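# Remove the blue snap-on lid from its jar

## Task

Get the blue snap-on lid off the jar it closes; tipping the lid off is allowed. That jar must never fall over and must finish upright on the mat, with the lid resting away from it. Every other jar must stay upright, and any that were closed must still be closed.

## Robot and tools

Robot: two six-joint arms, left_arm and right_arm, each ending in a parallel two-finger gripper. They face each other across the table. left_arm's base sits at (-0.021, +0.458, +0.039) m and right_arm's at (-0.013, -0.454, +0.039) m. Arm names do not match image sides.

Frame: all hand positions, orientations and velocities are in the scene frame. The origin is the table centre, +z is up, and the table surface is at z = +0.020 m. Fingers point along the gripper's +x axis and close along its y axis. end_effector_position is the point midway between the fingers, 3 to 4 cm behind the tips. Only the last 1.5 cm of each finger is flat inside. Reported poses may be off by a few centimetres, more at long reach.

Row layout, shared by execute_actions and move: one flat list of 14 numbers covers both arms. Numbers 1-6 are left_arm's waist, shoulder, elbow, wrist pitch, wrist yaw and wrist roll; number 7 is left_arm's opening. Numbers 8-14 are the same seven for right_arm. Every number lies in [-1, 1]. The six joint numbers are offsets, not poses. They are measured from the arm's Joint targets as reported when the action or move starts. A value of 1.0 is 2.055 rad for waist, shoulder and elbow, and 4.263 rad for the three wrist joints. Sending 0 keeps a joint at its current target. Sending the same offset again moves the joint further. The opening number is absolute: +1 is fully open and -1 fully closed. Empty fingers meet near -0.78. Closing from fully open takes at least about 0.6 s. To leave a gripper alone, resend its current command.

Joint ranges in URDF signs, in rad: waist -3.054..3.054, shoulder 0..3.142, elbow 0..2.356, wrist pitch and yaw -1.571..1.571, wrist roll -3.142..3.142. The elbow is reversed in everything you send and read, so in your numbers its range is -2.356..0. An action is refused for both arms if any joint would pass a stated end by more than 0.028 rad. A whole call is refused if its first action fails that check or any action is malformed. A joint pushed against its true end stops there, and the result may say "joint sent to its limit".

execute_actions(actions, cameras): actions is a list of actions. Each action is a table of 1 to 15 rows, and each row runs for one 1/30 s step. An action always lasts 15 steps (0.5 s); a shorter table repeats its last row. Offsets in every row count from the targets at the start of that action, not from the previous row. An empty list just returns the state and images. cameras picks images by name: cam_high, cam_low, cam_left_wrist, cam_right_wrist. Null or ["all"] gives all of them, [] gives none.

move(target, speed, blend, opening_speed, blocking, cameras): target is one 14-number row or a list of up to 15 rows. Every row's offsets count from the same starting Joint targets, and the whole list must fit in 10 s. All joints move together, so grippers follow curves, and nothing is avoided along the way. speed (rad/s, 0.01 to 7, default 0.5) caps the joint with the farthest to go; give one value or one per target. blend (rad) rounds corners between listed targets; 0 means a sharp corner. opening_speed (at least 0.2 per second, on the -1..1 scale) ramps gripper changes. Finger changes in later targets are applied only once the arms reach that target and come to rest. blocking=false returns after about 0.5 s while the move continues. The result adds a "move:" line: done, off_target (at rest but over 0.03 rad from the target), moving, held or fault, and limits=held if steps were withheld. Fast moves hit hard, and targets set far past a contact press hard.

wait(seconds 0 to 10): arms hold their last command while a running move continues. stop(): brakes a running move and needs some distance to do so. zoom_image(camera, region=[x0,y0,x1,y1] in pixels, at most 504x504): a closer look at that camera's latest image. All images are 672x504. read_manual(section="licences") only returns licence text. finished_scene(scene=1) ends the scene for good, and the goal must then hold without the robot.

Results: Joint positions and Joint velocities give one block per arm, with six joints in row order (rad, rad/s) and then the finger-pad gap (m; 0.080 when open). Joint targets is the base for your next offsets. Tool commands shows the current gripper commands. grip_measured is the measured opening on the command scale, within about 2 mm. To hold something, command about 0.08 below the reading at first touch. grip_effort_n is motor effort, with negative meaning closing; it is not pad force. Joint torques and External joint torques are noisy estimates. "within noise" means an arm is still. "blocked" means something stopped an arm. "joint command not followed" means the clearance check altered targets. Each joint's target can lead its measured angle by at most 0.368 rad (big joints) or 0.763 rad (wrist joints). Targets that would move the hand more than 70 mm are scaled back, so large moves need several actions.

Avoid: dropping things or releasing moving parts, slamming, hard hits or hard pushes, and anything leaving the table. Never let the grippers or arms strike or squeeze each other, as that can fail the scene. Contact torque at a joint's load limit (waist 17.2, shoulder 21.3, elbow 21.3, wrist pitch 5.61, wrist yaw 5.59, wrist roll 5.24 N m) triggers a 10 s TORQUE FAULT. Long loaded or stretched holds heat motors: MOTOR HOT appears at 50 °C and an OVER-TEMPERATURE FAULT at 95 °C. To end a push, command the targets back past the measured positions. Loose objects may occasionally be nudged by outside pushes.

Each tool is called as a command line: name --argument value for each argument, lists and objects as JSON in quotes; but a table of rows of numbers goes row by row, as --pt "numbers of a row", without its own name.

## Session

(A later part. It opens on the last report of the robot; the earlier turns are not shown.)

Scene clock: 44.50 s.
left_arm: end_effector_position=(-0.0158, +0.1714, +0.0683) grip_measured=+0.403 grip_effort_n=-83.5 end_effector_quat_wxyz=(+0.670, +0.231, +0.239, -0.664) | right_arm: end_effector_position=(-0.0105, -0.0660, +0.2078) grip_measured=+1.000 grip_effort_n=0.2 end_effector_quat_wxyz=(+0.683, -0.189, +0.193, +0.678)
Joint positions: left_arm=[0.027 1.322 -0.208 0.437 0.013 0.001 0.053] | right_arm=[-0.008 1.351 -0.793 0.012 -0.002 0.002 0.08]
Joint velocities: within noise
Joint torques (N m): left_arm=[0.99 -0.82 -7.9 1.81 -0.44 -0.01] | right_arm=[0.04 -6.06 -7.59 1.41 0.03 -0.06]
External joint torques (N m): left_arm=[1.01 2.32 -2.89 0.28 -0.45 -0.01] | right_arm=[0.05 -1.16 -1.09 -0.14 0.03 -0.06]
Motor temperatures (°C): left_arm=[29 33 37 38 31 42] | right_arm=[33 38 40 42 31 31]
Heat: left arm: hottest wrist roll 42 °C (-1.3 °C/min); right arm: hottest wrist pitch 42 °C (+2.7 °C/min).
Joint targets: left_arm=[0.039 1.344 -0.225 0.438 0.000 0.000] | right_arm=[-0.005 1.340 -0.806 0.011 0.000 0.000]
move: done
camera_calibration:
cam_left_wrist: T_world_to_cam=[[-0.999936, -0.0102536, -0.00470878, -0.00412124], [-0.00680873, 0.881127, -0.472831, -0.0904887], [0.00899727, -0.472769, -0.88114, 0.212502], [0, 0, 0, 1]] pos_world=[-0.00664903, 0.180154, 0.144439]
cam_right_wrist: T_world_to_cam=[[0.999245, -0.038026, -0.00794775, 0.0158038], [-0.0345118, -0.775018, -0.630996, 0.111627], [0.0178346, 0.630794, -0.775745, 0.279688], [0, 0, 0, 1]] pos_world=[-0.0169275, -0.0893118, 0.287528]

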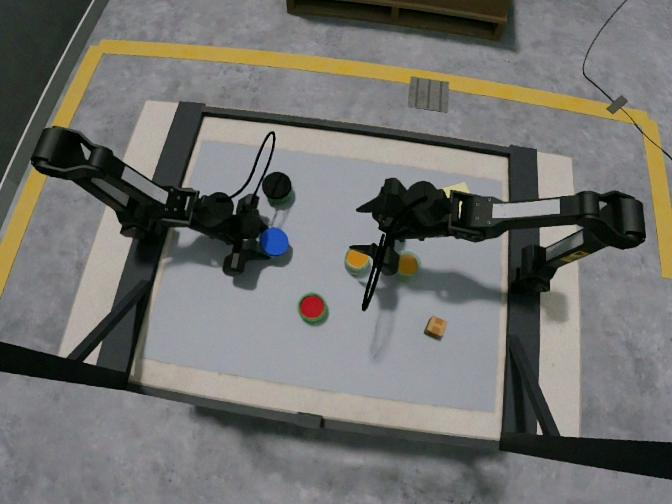

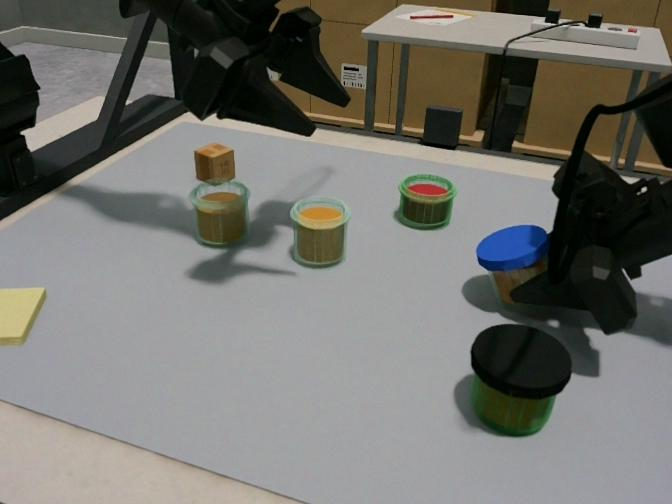

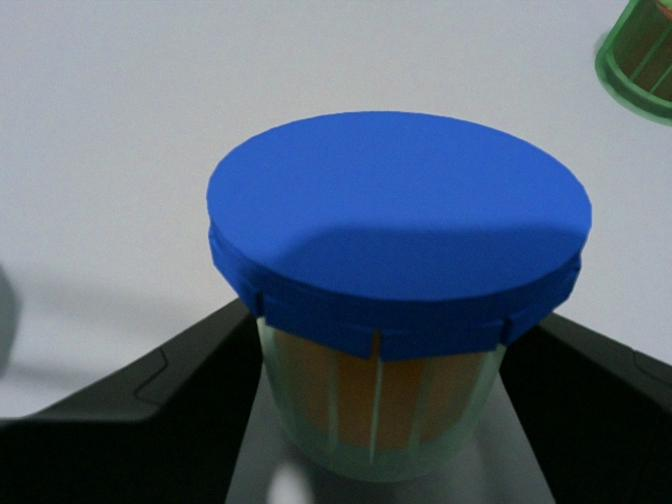

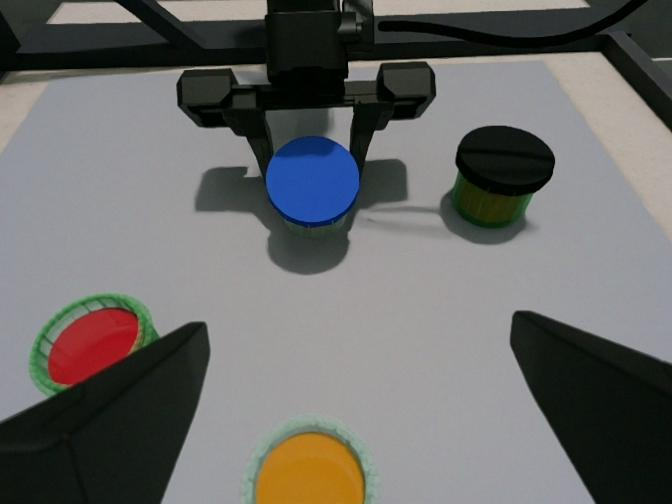

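move --target '[0, -0.0219, 0.0355, 0, 0, 0, 0.30, 0, 0, 0, 0, 0, 0, 1]' --speed 0.1

Scene clock: 49.97 s.
left_arm: end_effector_position=(-0.0158, +0.1780, +0.0665) grip_measured=+0.403 grip_effort_n=-83.5 end_effector_quat_wxyz=(+0.671, +0.229, +0.237, -0.664) | right_arm: end_effector_position=(-0.0105, -0.0660, +0.2078) grip_measured=+1.000 grip_effort_n=0.2 end_effector_quat_wxyz=(+0.683, -0.189, +0.193, +0.678)
Joint positions: left_arm=[0.028 1.298 -0.178 0.447 0.013 0.001 0.053] | right_arm=[-0.008 1.351 -0.793 0.012 -0.002 0.002 0.08]
Joint velocities: within noise
Joint torques (N m): left_arm=[0.84 -3.26 -2.53 1.04 -0.45 -0.03] | right_arm=[0.15 -6.22 -7.65 1.41 0.04 -0.07]
External joint torques (N m): left_arm=[0.84 -0.32 2.46 -0.48 -0.46 -0.03] | right_arm=[0.11 -1.29 -1.12 -0.15 0.05 -0.07]
Motor temperatures (°C): left_arm=[29 33 37 39 31 42] | right_arm=[33 38 40 42 31 31]
Heat: left arm: hottest wrist roll 42 °C (-1.2 °C/min); right arm: hottest wrist pitch 42 °C (+2.4 °C/min).
Joint targets: left_arm=[0.038 1.299 -0.152 0.438 0.000 0.000] | right_arm=[-0.005 1.340 -0.806 0.011 0.000 0.000]
move: done
camera_calibration:
cam_left_wrist: T_world_to_cam=[[-0.999927, -0.0110414, -0.00481164, -0.0038942], [-0.00741143, 0.878975, -0.476811, -0.0965781], [0.00949398, -0.476741, -0.878993, 0.214584], [0, 0, 0, 1]] pos_world=[-0.00664696, 0.187148, 0.14255]
cam_right_wrist: T_world_to_cam=[[0.999245, -0.038026, -0.00794775, 0.0158038], [-0.0345118, -0.775018, -0.630996, 0.111627], [0.0178346, 0.630794, -0.775745, 0.279688], [0, 0, 0, 1]] pos_world=[-0.0169275, -0.0893118, 0.287528]

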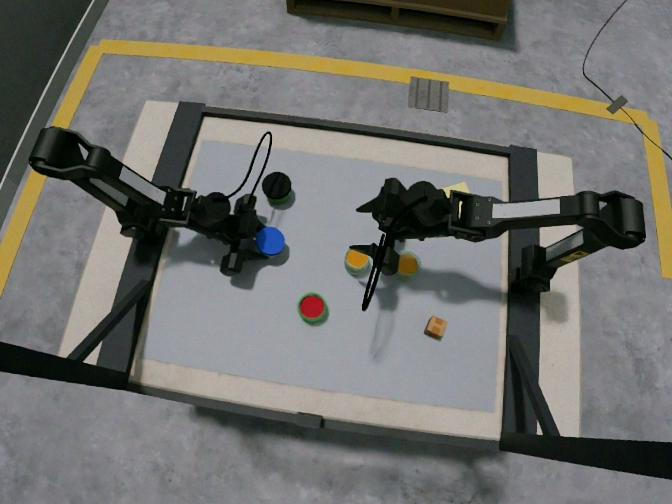

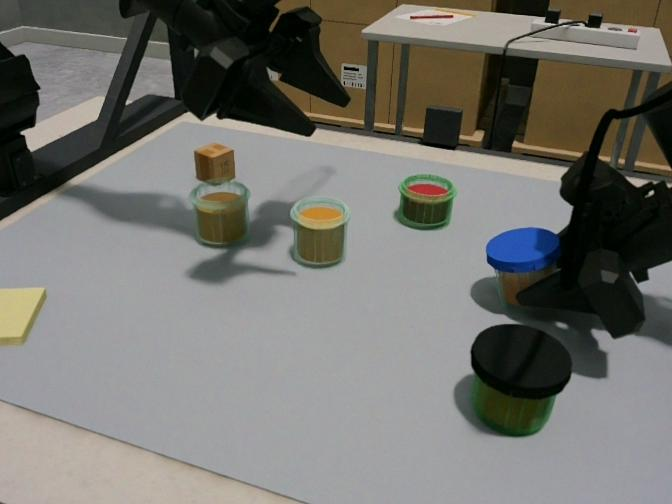

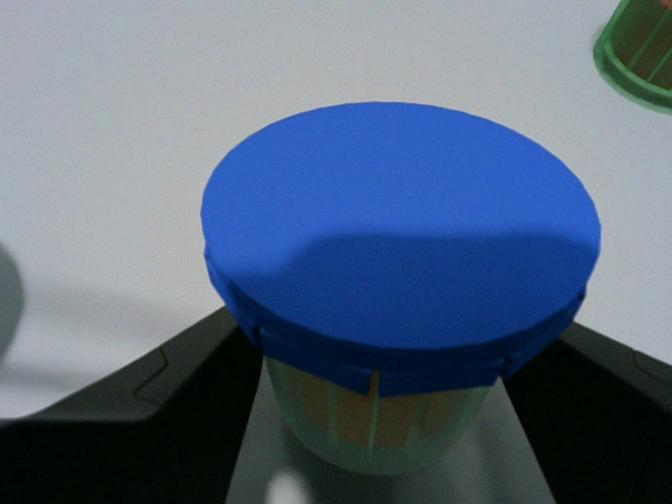

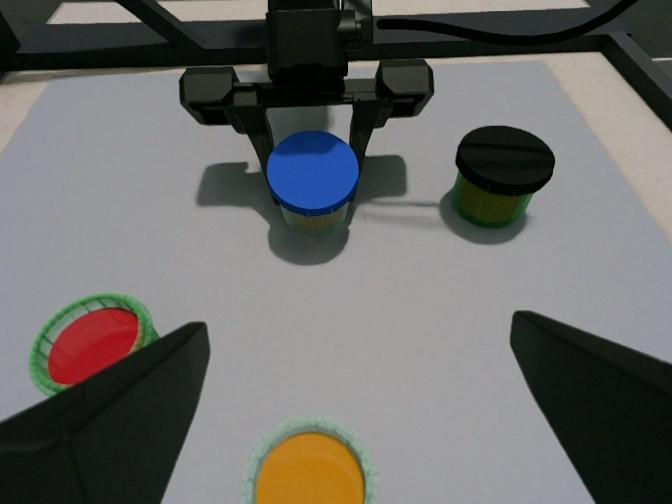

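move --target '[0, 0.0073, 0.0058, 0, 0, 0, 0.30, 0, 0, 0, 0, 0, 0, 1]' --speed 0.08 --cameras '["cam_low", "cam_left_wrist", "cam_right_wrist"]'

Scene clock: 51.33 s.
left_arm: end_effector_position=(-0.0158, +0.1808, +0.0637) grip_measured=+0.403 grip_effort_n=-83.5 end_effector_quat_wxyz=(+0.670, +0.232, +0.240, -0.663) | right_arm: end_effector_position=(-0.0105, -0.0660, +0.2078) grip_measured=+1.000 grip_effort_n=0.2 end_effector_quat_wxyz=(+0.683, -0.189, +0.193, +0.678)
Joint positions: left_arm=[0.028 1.298 -0.169 0.449 0.013 0.001 0.053] | right_arm=[-0.008 1.351 -0.793 0.012 -0.002 0.002 0.08]
Joint velocities: within noise
Joint torques (N m): left_arm=[0.87 -1.42 -2.15 0.85 -0.46 0] | right_arm=[0.26 -6.15 -7.61 1.4 0.04 -0.09]
External joint torques (N m): left_arm=[0.87 1.52 2.86 -0.69 -0.46 0] | right_arm=[0.26 -1.19 -1.01 -0.18 0.04 -0.09]
Motor temperatures (°C): left_arm=[29 33 37 38 31 42] | right_arm=[33 38 40 42 31 31]
Heat: left arm: hottest wrist roll 42 °C (-1.2 °C/min); right arm: hottest wrist pitch 42 °C (+2.3 °C/min).
Joint targets: left_arm=[0.038 1.314 -0.141 0.438 0.000 0.000] | right_arm=[-0.005 1.340 -0.806 0.011 0.000 0.000]
move: done
camera_calibration:
cam_left_wrist: T_world_to_cam=[[-0.999929, -0.0109984, -0.00467186, -0.00391088], [-0.0075112, 0.882576, -0.470111, -0.101436], [0.00929375, -0.470042, -0.882595, 0.212482], [0, 0, 0, 1]] pos_world=[-0.00664726, 0.189357, 0.139831]
cam_right_wrist: T_world_to_cam=[[0.999245, -0.038026, -0.00794775, 0.0158038], [-0.0345118, -0.775018, -0.630996, 0.111627], [0.0178346, 0.630794, -0.775745, 0.279688], [0, 0, 0, 1]] pos_world=[-0.0169275, -0.0893118, 0.287528]
Images, in order (width x height): cam_low 672x504, cam_left_wrist 672x504, cam_right_wrist 672x504.

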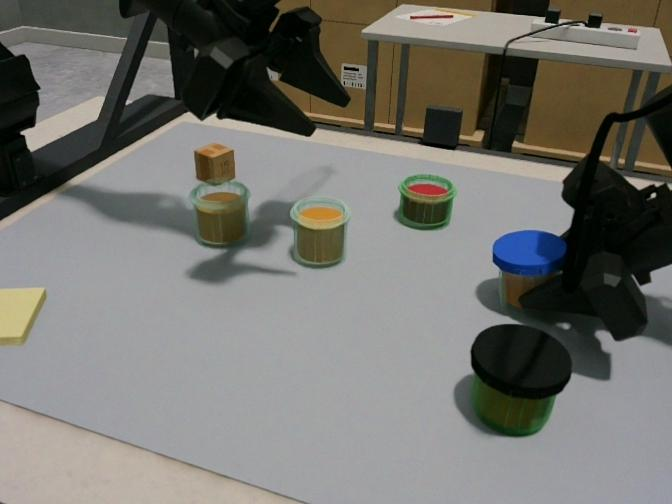

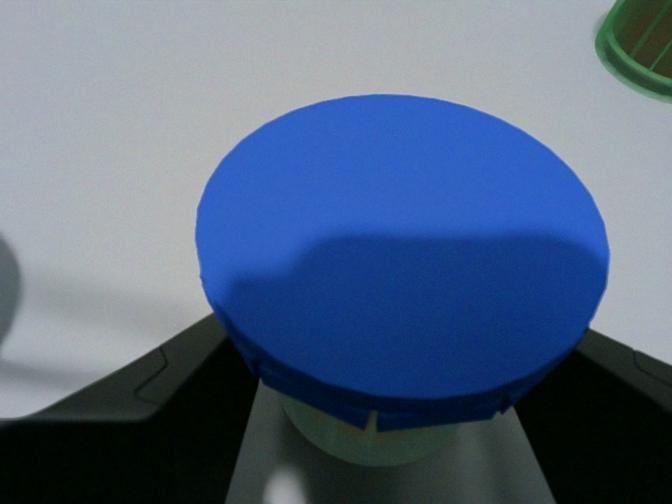

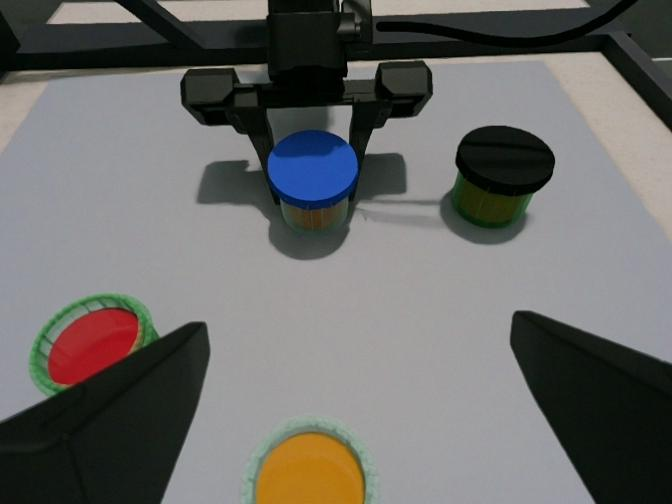

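move --target '[0, 0.0015, 0.0065, 0, 0, 0, 0.30, 0, 0, 0, 0, 0, 0, 1]' --speed 0.08 --cameras '["cam_low", "cam_left_wrist", "cam_right_wrist"]'

Scene clock: 52.60 s.
left_arm: end_effector_position=(-0.0158, +0.1843, +0.0602) grip_measured=+0.403 grip_effort_n=-83.5 end_effector_quat_wxyz=(+0.669, +0.235, +0.243, -0.662) | right_arm: end_effector_position=(-0.0105, -0.0660, +0.2078) grip_measured=+1.000 grip_effort_n=0.2 end_effector_quat_wxyz=(+0.683, -0.189, +0.193, +0.678)
Joint positions: left_arm=[0.028 1.3 -0.157 0.453 0.013 0.001 0.053] | right_arm=[-0.008 1.351 -0.793 0.012 -0.002 0.002 0.08]
Joint velocities: within noise
Joint torques (N m): left_arm=[0.9 -1.07 -1.9 0.55 -0.44 -0.02] | right_arm=[0.16 -6.15 -7.62 1.4 0.04 -0.11]
External joint torques (N m): left_arm=[0.88 1.77 2.98 -0.96 -0.44 -0.03] | right_arm=[0.14 -1.15 -1 -0.19 0.05 -0.11]
Motor temperatures (°C): left_arm=[29 33 37 38 31 42] | right_arm=[33 38 40 42 31 31]
Heat: left arm: hottest wrist roll 42 °C (-1.1 °C/min); right arm: hottest wrist pitch 42 °C (+2.3 °C/min).
Joint targets: left_arm=[0.039 1.317 -0.127 0.438 0.000 0.000] | right_arm=[-0.005 1.340 -0.806 0.011 0.000 0.000]
move: done
camera_calibration:
cam_left_wrist: T_world_to_cam=[[-0.999926, -0.0113092, -0.00458606, -0.00384729], [-0.00791136, 0.886846, -0.461998, -0.107456], [0.00929195, -0.461927, -0.886869, 0.209807], [0, 0, 0, 1]] pos_world=[-0.00664664, 0.192169, 0.136409]
cam_right_wrist: T_world_to_cam=[[0.999245, -0.038026, -0.00794775, 0.0158038], [-0.0345118, -0.775018, -0.630996, 0.111627], [0.0178346, 0.630794, -0.775745, 0.279688], [0, 0, 0, 1]] pos_world=[-0.0169275, -0.0893118, 0.287528]
Images, in order (width x height): cam_low 672x504, cam_left_wrist 672x504, cam_right_wrist 672x504.

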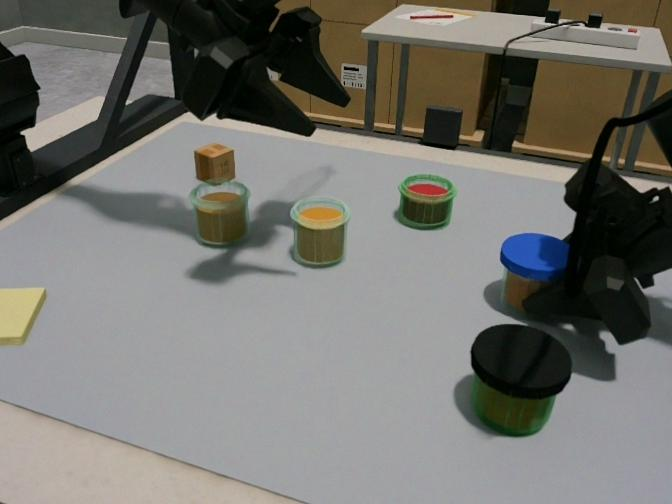

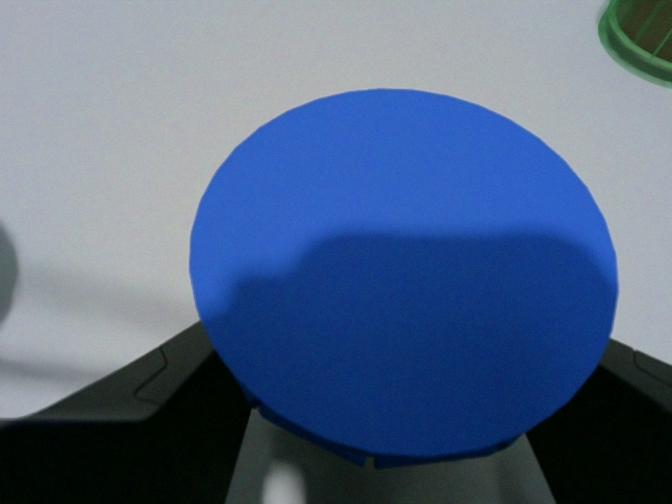

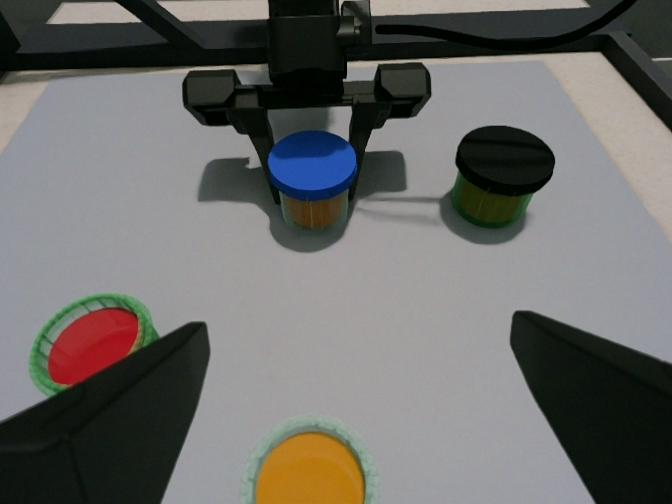

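zoom_image --camera "cam_low" --region '[450, 200, 640, 350]'

zoom_image --camera "cam_right_wrist" --region '[220, 100, 410, 260]'

Scaled by 2.653.

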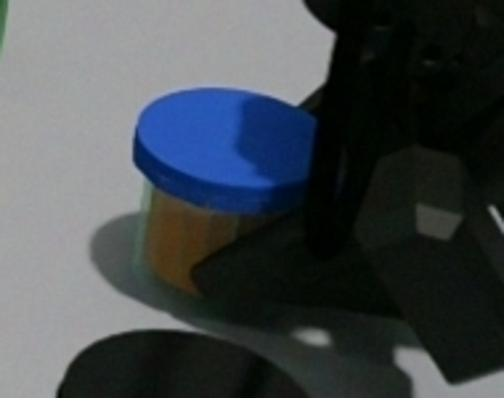

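Scaled by 2.653.

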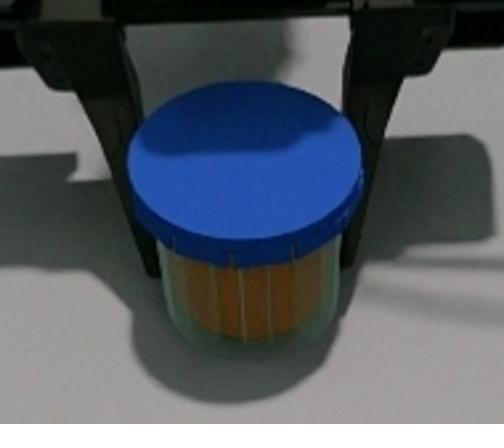

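move --pt "0 -0.0068 -0.0112 0.0016 0 0 0.30 0 0 0 0 0 0 1" --pt "0 -0.0068 -0.0112 0.0016 0 0 0.55 0 0 0 0 0 0 1" --speed 0.08 --opening_speed 0.3 --cameras '["cam_low", "cam_left_wrist", "cam_right_wrist"]'

Scene clock: 55.30 s.
left_arm: end_effector_position=(-0.0142, +0.1849, +0.0598) grip_measured=+0.546 grip_effort_n=16.0 end_effector_quat_wxyz=(+0.671, +0.236, +0.244, -0.659) | right_arm: end_effector_position=(-0.0105, -0.0660, +0.2078) grip_measured=+1.000 grip_effort_n=0.2 end_effector_quat_wxyz=(+0.683, -0.189, +0.193, +0.678)
Joint positions: left_arm=[0.032 1.298 -0.157 0.448 0.009 0.001 0.06] | right_arm=[-0.008 1.351 -0.793 0.012 -0.002 0.002 0.08]
Joint velocities: within noise
Joint torques (N m): left_arm=[0.56 -2.6 -4.7 1.44 -0.31 -0.01] | right_arm=[0.25 -6.24 -7.58 1.42 0.04 -0.08]
External joint torques (N m): left_arm=[0.57 0.28 0.27 -0.1 -0.32 -0.01] | right_arm=[0.26 -1.26 -0.99 -0.16 0.04 -0.08]
Motor temperatures (°C): left_arm=[29 33 37 38 31 42] | right_arm=[33 38 40 42 31 31]
Heat: left arm: hottest wrist roll 42 °C (-1.1 °C/min); right arm: hottest wrist pitch 42 °C (+2.2 °C/min).
Joint targets: left_arm=[0.038 1.303 -0.150 0.445 0.000 0.000] | right_arm=[-0.005 1.340 -0.806 0.011 0.000 0.000]
move: done
camera_calibration:
cam_left_wrist: T_world_to_cam=[[-0.999813, -0.0180476, -0.00695784, -0.000903873], [-0.0128366, 0.888198, -0.459281, -0.108598], [0.0144689, -0.459106, -0.888264, 0.209378], [0, 0, 0, 1]] pos_world=[-0.00532719, 0.192566, 0.136099]
cam_right_wrist: T_world_to_cam=[[0.999245, -0.038026, -0.00794775, 0.0158038], [-0.0345118, -0.775018, -0.630996, 0.111627], [0.0178346, 0.630794, -0.775745, 0.279688], [0, 0, 0, 1]] pos_world=[-0.0169275, -0.0893118, 0.287528]
Images, in order (width x height): cam_low 672x504, cam_left_wrist 672x504, cam_right_wrist 672x504.

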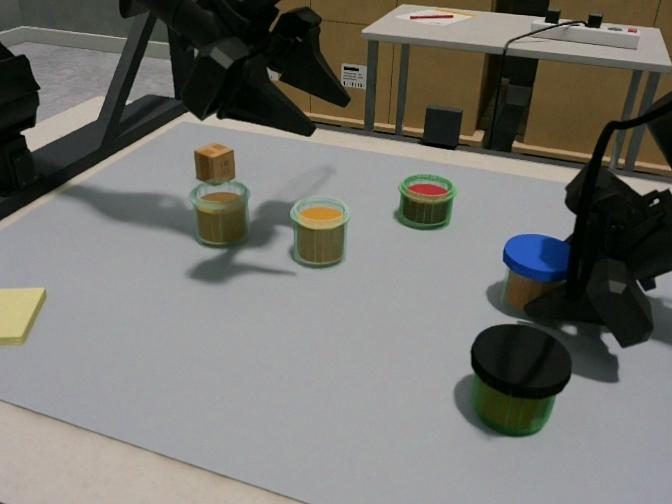

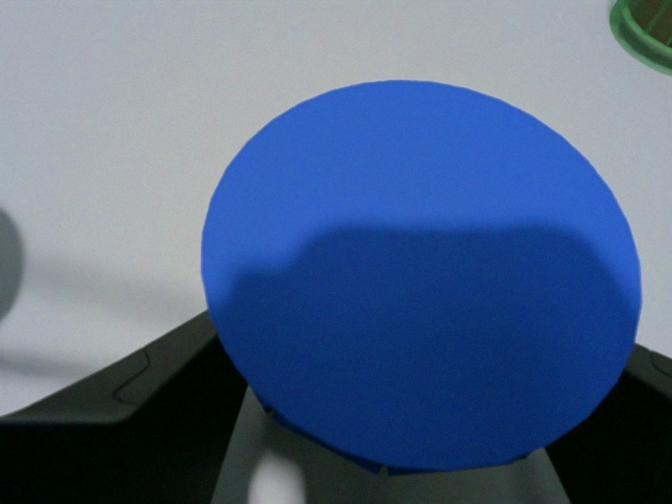

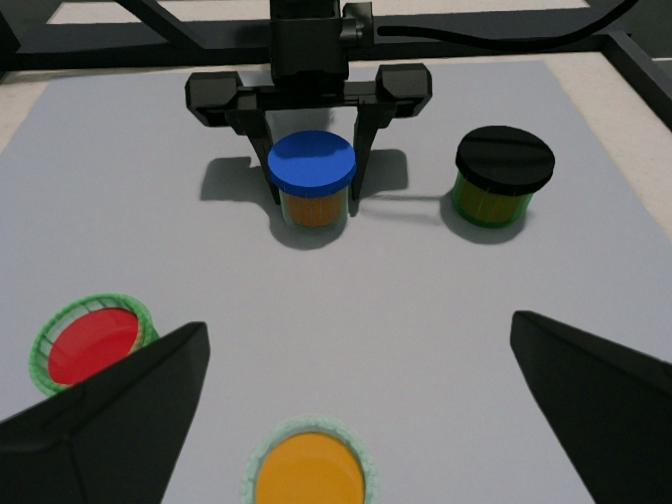

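move --pt "-0.0127 -0.0235 -0.0161 -0.0143 0 0 0.55 0.0136 0.2510 -0.1407 0.0530 0 0 1" --pt "-0.0127 -0.0235 -0.0161 -0.0143 0 0 0.30 0.0136 0.2510 -0.1407 0.0530 0 0 1" --speed 0.35 --opening_speed 0.5

Scene clock: 60.97 s.
left_arm: end_effector_position=(-0.0170, +0.1870, +0.0625) grip_measured=+0.397 grip_effort_n=-83.5 end_effector_quat_wxyz=(+0.668, +0.244, +0.246, -0.659) | right_arm: end_effector_position=(-0.0236, +0.0440, +0.1590) grip_measured=+1.000 grip_effort_n=0.2 end_effector_quat_wxyz=(+0.675, -0.187, +0.185, +0.689)
Joint positions: left_arm=[0.016 1.259 -0.168 0.384 -0.001 0.001 0.053] | right_arm=[0.021 1.849 -1.083 0.233 -0.002 0.002 0.08]
Joint velocities: within noise
Joint torques (N m): left_arm=[-0.34 -3.85 -7.55 1.71 0.04 -0.03] | right_arm=[0.2 -7.46 -7.07 1.82 0.04 -0.07]
External joint torques (N m): left_arm=[-0.34 -1.05 -2.37 0.17 0.04 -0.03] | right_arm=[0.14 0.84 -0.84 0.2 0.04 -0.07]
Motor temperatures (°C): left_arm=[29 33 37 38 31 42] | right_arm=[33 39 41 43 31 31]
Heat: left arm: hottest wrist roll 42 °C (-1.0 °C/min); right arm: hottest wrist pitch 43 °C (+3.0 °C/min).
Joint targets: left_arm=[0.012 1.255 -0.183 0.384 0.000 0.000] | right_arm=[0.023 1.856 -1.095 0.237 0.000 0.000]
move: done
camera_calibration:
cam_left_wrist: T_world_to_cam=[[-0.999863, -0.00991055, -0.0132908, -0.0047741], [-0.00294471, 0.895077, -0.445902, -0.1113], [0.0163154, -0.445802, -0.894983, 0.210674], [0, 0, 0, 1]] pos_world=[-0.00853842, 0.193494, 0.138857]
cam_right_wrist: T_world_to_cam=[[0.999918, -0.00964054, -0.00839311, 0.031548], [-0.0127797, -0.766968, -0.641558, 0.167459], [-0.000252282, 0.641613, -0.767029, 0.170327], [0, 0, 0, 1]] pos_world=[-0.0293624, 0.0194558, 0.238345]

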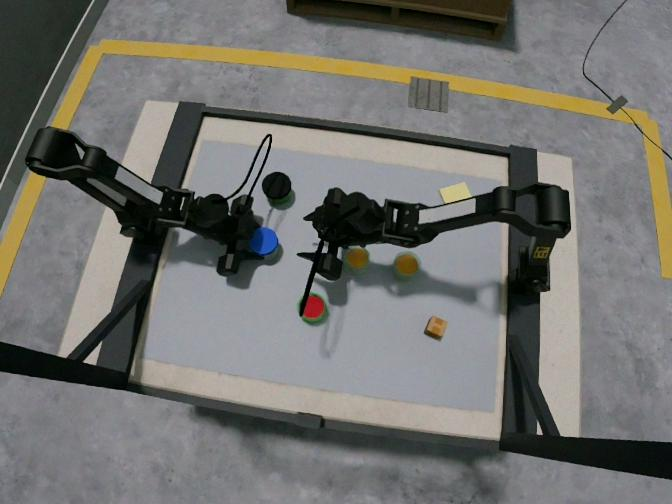

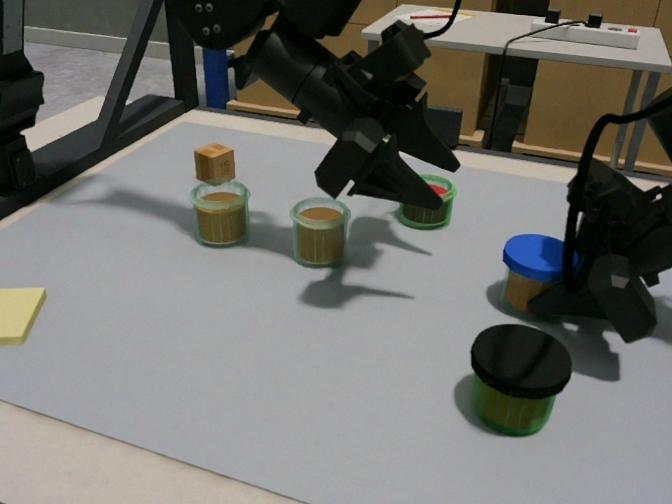

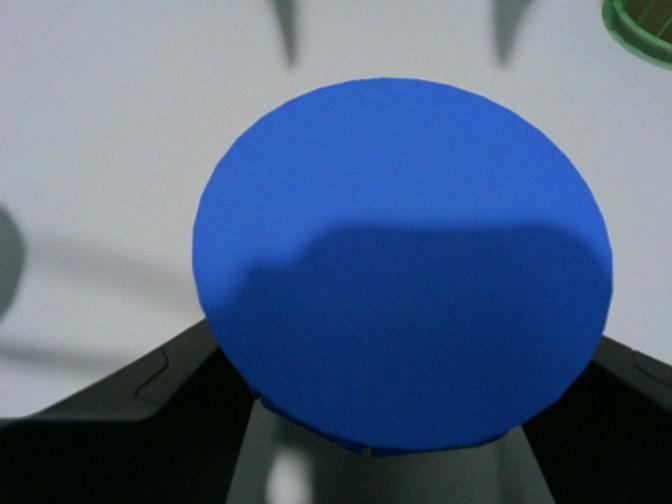

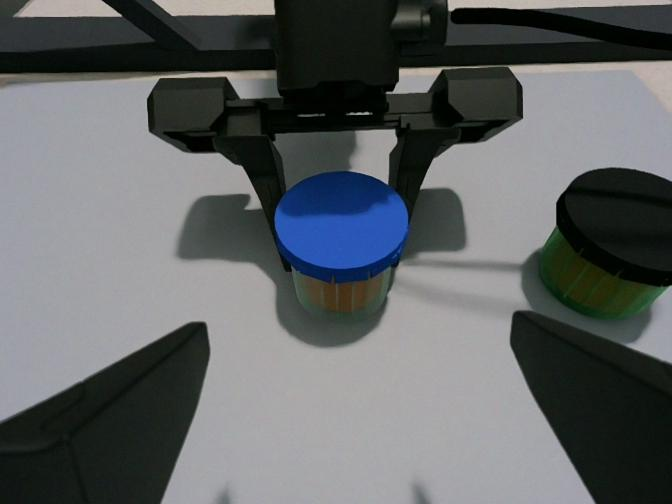

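zoom_image --camera "cam_right_wrist" --region '[240, 140, 440, 340]'

zoom_image --camera "cam_low" --region '[430, 180, 640, 360]'

Scaled by 2.520.

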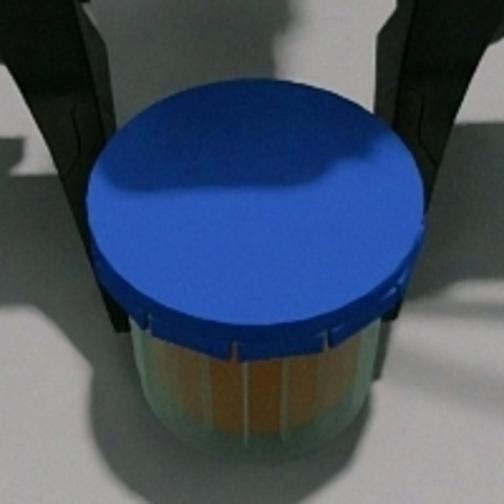

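Scaled by 2.400.

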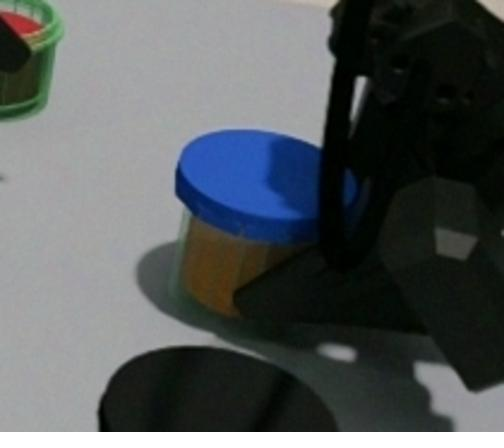

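move --target '[0, 0, 0, 0, 0, 0, 0.30, 0.0024, 0.1161, -0.0957, 0.0120, 0, 0, 1]' --speed 0.2 --cameras '["cam_low", "cam_right_wrist", "cam_left_wrist"]'

Scene clock: 64.77 s.
left_arm: end_effector_position=(-0.0170, +0.1870, +0.0625) grip_measured=+0.397 grip_effort_n=-83.5 end_effector_quat_wxyz=(+0.668, +0.244, +0.246, -0.659) | right_arm: end_effector_position=(-0.0274, +0.0974, +0.1282) grip_measured=+1.000 grip_effort_n=0.2 end_effector_quat_wxyz=(+0.674, -0.184, +0.181, +0.692)
Joint positions: left_arm=[0.016 1.259 -0.168 0.384 -0.001 0.001 0.053] | right_arm=[0.026 2.086 -1.28 0.284 -0.002 0.002 0.08]
Joint velocities: within noise
Joint torques (N m): left_arm=[-0.41 -3.79 -7.62 1.71 0.03 -0.02] | right_arm=[0.28 -8.83 -6.94 1.84 0.05 -0.08]
External joint torques (N m): left_arm=[-0.42 -1.03 -2.51 0.21 0.04 -0.02] | right_arm=[0.31 0.74 -0.98 0.27 0.06 -0.08]
Motor temperatures (°C): left_arm=[28 33 38 38 31 42] | right_arm=[33 40 41 43 31 31]
Heat: left arm: hottest wrist roll 42 °C (-1.0 °C/min); right arm: hottest wrist pitch 43 °C (+3.0 °C/min).
Joint targets: left_arm=[0.012 1.255 -0.183 0.384 0.000 0.000] | right_arm=[0.028 2.094 -1.292 0.288 0.000 0.000]
move: done
camera_calibration:
cam_left_wrist: T_world_to_cam=[[-0.999863, -0.00991055, -0.0132908, -0.0047741], [-0.00294471, 0.895077, -0.445902, -0.1113], [0.0163154, -0.445802, -0.894983, 0.210674], [0, 0, 0, 1]] pos_world=[-0.00853842, 0.193494, 0.138857]
cam_right_wrist: T_world_to_cam=[[0.999951, -0.00466929, -0.00868343, 0.035104], [-0.00919157, -0.760097, -0.649745, 0.189159], [-0.0035664, 0.649793, -0.760103, 0.110575], [0, 0, 0, 1]] pos_world=[-0.0329693, 0.072092, 0.207258]
Images, in order (width x height): cam_low 672x504, cam_left_wrist 672x504, cam_right_wrist 672x504.

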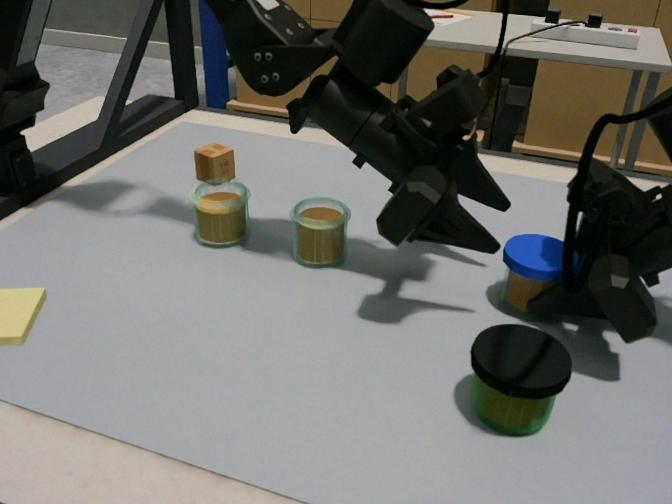

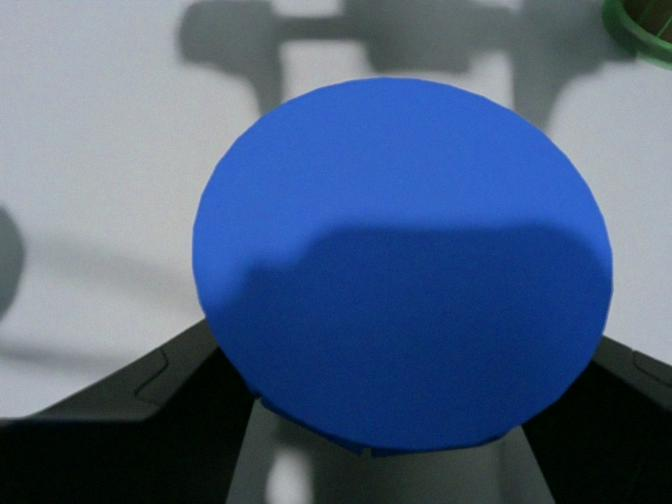

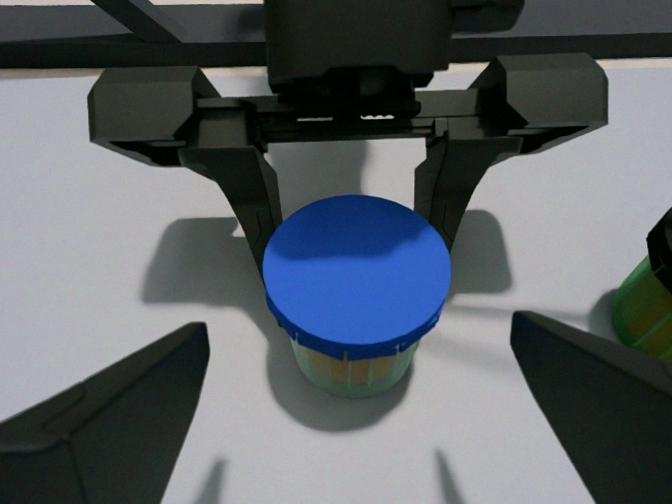

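zoom_image --camera "cam_right_wrist" --region '[190, 160, 530, 410]'

zoom_image --camera "cam_low" --region '[380, 160, 660, 360]'

Scaled by 1.482.

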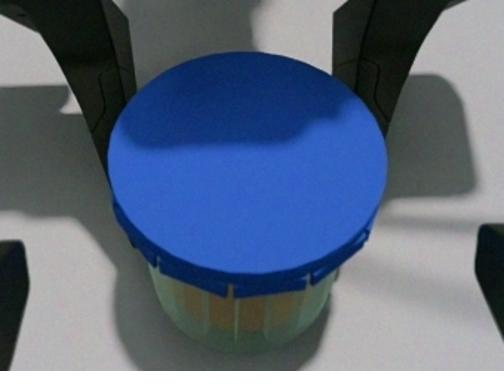

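Scaled by 1.800.

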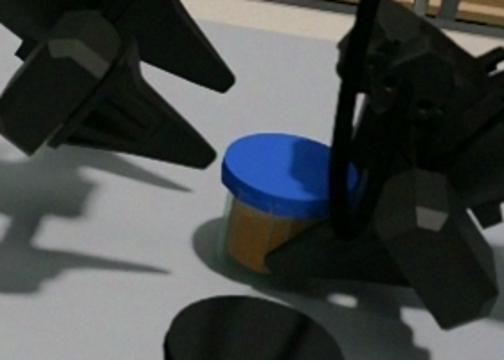

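move --target '[0, 0, 0, 0, 0, 0, 0.30, -0.0005, 0.0856, -0.0954, -0.0068, 0, 0, 1]' --speed 0.15

Scene clock: 68.37 s.
left_arm: end_effector_position=(-0.0170, +0.1870, +0.0625) grip_measured=+0.397 grip_effort_n=-83.5 end_effector_quat_wxyz=(+0.668, +0.244, +0.246, -0.659) | right_arm: end_effector_position=(-0.0284, +0.1379, +0.1061) grip_measured=+1.000 grip_effort_n=0.2 end_effector_quat_wxyz=(+0.674, -0.185, +0.182, +0.692)
Joint positions: left_arm=[0.016 1.259 -0.168 0.384 -0.001 0.001 0.053] | right_arm=[0.026 2.261 -1.475 0.26 -0.002 0.002 0.08]
Joint velocities: within noise
Joint torques (N m): left_arm=[-0.31 -3.73 -7.6 1.72 0.02 -0.02] | right_arm=[0.06 -9.81 -7.13 1.43 0.03 -0.08]
External joint torques (N m): left_arm=[-0.31 -0.97 -2.52 0.22 0.02 -0.02] | right_arm=[0.04 1.05 -1 -0.17 0.03 -0.09]
Motor temperatures (°C): left_arm=[28 33 38 38 31 42] | right_arm=[33 41 41 43 31 31]
Heat: left arm: hottest wrist roll 42 °C (-1.0 °C/min); right arm: hottest wrist pitch 43 °C (+2.0 °C/min).
Joint targets: left_arm=[0.012 1.255 -0.183 0.384 0.000 0.000] | right_arm=[0.027 2.270 -1.488 0.259 0.000 0.000]
move: done
camera_calibration:
cam_left_wrist: T_world_to_cam=[[-0.999863, -0.00991055, -0.0132908, -0.0047741], [-0.00294471, 0.895077, -0.445902, -0.1113], [0.0163154, -0.445802, -0.894983, 0.210674], [0, 0, 0, 1]] pos_world=[-0.00853842, 0.193494, 0.138857]
cam_right_wrist: T_world_to_cam=[[0.999952, -0.00461677, -0.00860703, 0.0360823], [-0.0090924, -0.76185, -0.64769, 0.205527], [-0.00356703, 0.647737, -0.761855, 0.0680267], [0, 0, 0, 1]] pos_world=[-0.0339692, 0.112684, 0.185255]

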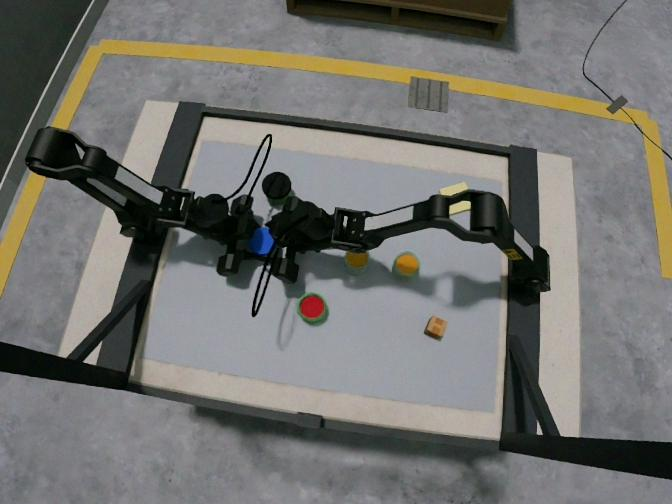

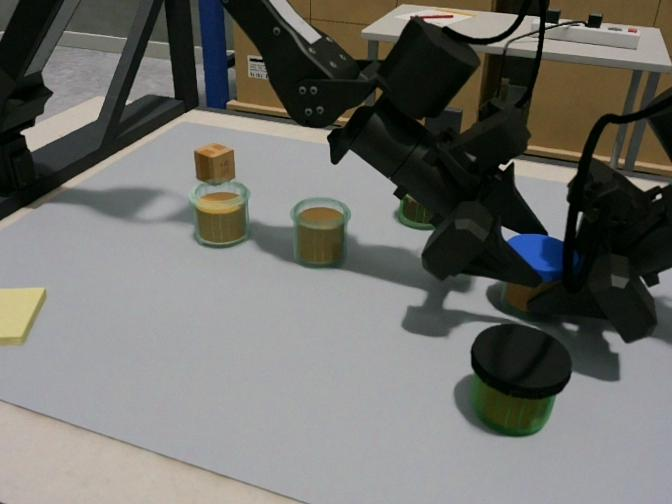

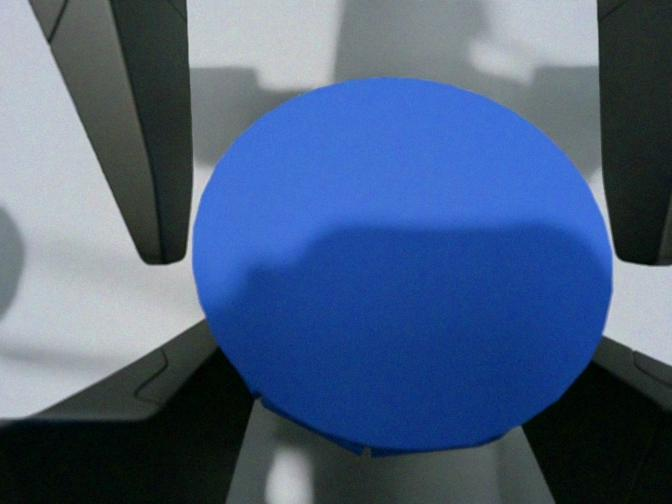

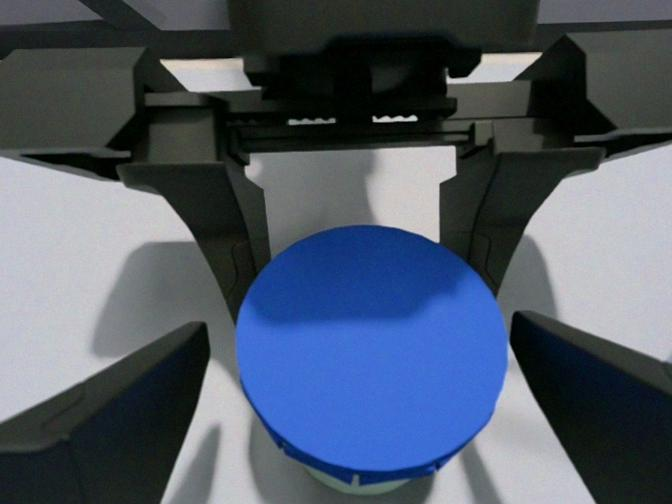

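zoom_image --camera "cam_low" --region '[420, 190, 660, 360]'

zoom_image --camera "cam_left_wrist" --region '[100, 50, 604, 504]'

zoom_image --camera "cam_right_wrist" --region '[150, 200, 600, 504]'

zoom_image --camera "cam_high" --region '[210, 180, 330, 300]'

Scaled by 2.100.

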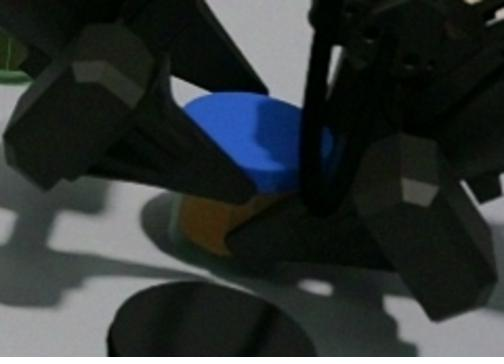

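Scaled by 1.000.

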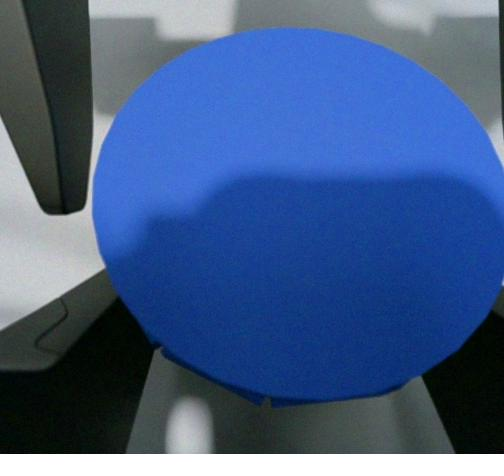

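Scaled by 1.120.

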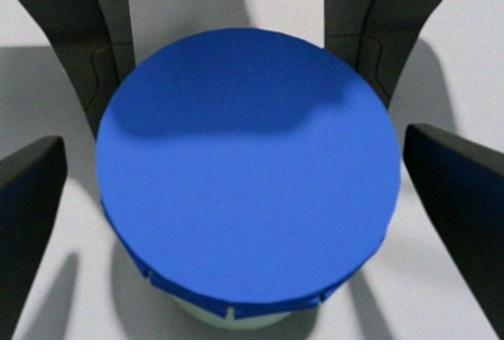

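Scaled by 4.200.

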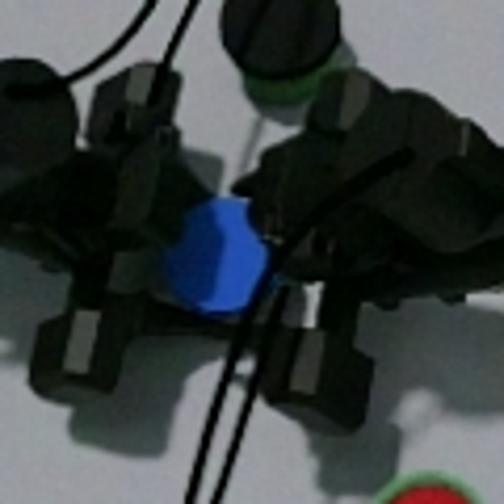

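move --pt "0 0 0 0 0 0 0.55 0 0 0 0 0 0 1" --pt "0 0.0155 -0.0100 0.0039 0 0 0.55 0 0 0 0 0 0 1" --pt "0 0.0155 -0.0100 0.0039 0 0 0.30 0 0 0 0 0 0 1" --speed 0.06 --opening_speed 0.5

Scene clock: 78.03 s.
left_arm: end_effector_position=(-0.0169, +0.1806, +0.0650) grip_measured=+0.410 grip_effort_n=-83.5 end_effector_quat_wxyz=(+0.669, +0.241, +0.243, -0.660) | right_arm: end_effector_position=(-0.0284, +0.1379, +0.1061) grip_measured=+1.000 grip_effort_n=0.2 end_effector_quat_wxyz=(+0.674, -0.185, +0.182, +0.692)
Joint positions: left_arm=[0.016 1.283 -0.188 0.396 -0.001 0.001 0.053] | right_arm=[0.026 2.261 -1.475 0.26 -0.002 0.002 0.08]
Joint velocities: within noise
Joint torques (N m): left_arm=[-0.24 -3.01 -7.69 2.05 0.04 -0.02] | right_arm=[0.21 -9.87 -7.1 1.41 0.05 -0.08]
External joint torques (N m): left_arm=[-0.25 -0.08 -2.6 0.54 0.05 -0.02] | right_arm=[0.29 0.92 -1.04 -0.16 0.04 -0.09]
Motor temperatures (°C): left_arm=[28 33 39 39 31 42] | right_arm=[33 42 42 43 31 31]
Heat: left arm: hottest wrist roll 42 °C (-1.0 °C/min); right arm: hottest wrist pitch 43 °C (+2.0 °C/min).
Joint targets: left_arm=[0.013 1.286 -0.204 0.400 0.000 0.000] | right_arm=[0.027 2.270 -1.488 0.259 0.000 0.000]
move: done
camera_calibration:
cam_left_wrist: T_world_to_cam=[[-0.999856, -0.0102874, -0.0135205, -0.00449526], [-0.00304514, 0.891457, -0.453095, -0.103325], [0.0167141, -0.452989, -0.891359, 0.211085], [0, 0, 0, 1]] pos_world=[-0.00833736, 0.187683, 0.141276]
cam_right_wrist: T_world_to_cam=[[0.999952, -0.00461677, -0.00860703, 0.0360823], [-0.0090924, -0.76185, -0.64769, 0.205527], [-0.00356703, 0.647737, -0.761855, 0.0680267], [0, 0, 0, 1]] pos_world=[-0.0339692, 0.112684, 0.185255]

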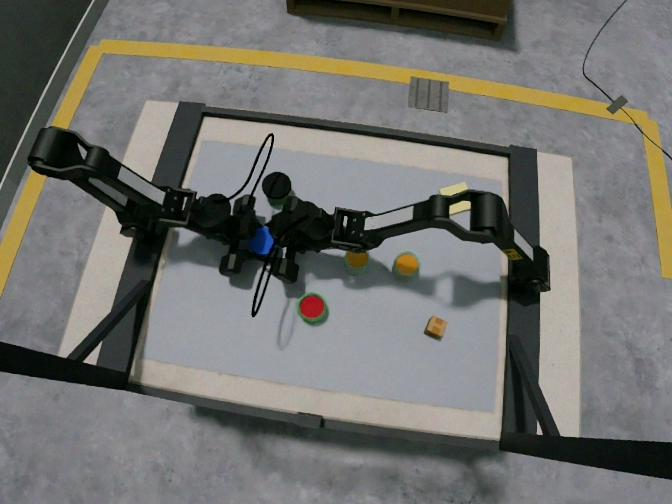

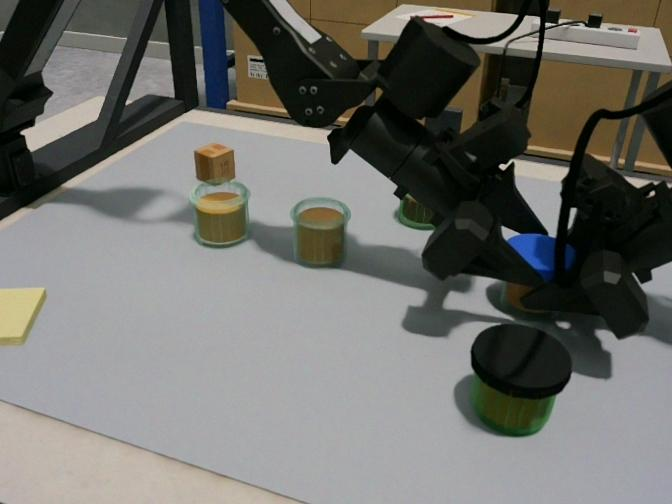

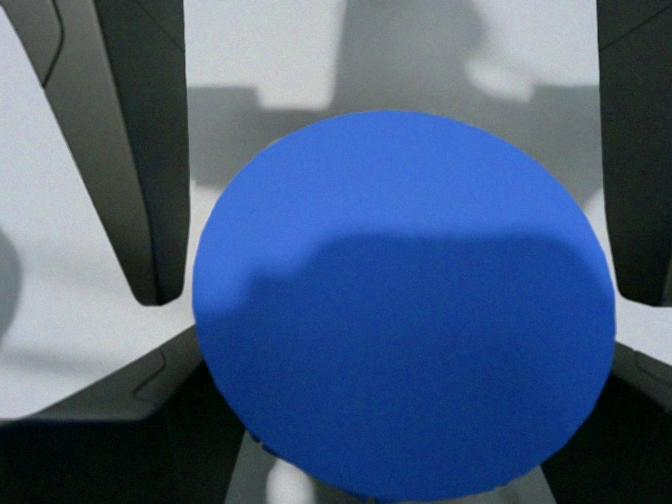

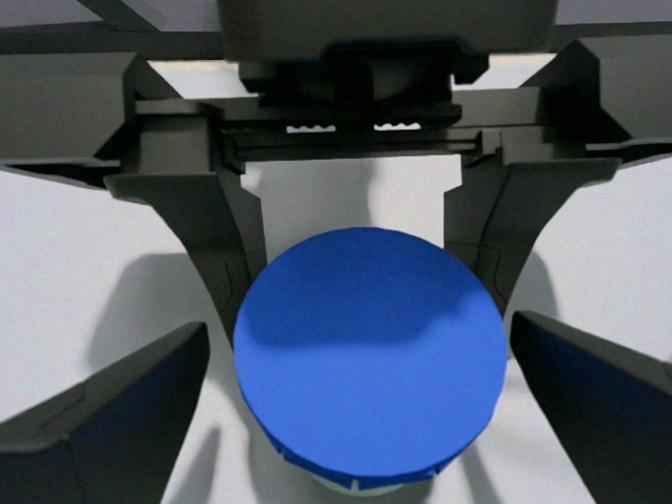

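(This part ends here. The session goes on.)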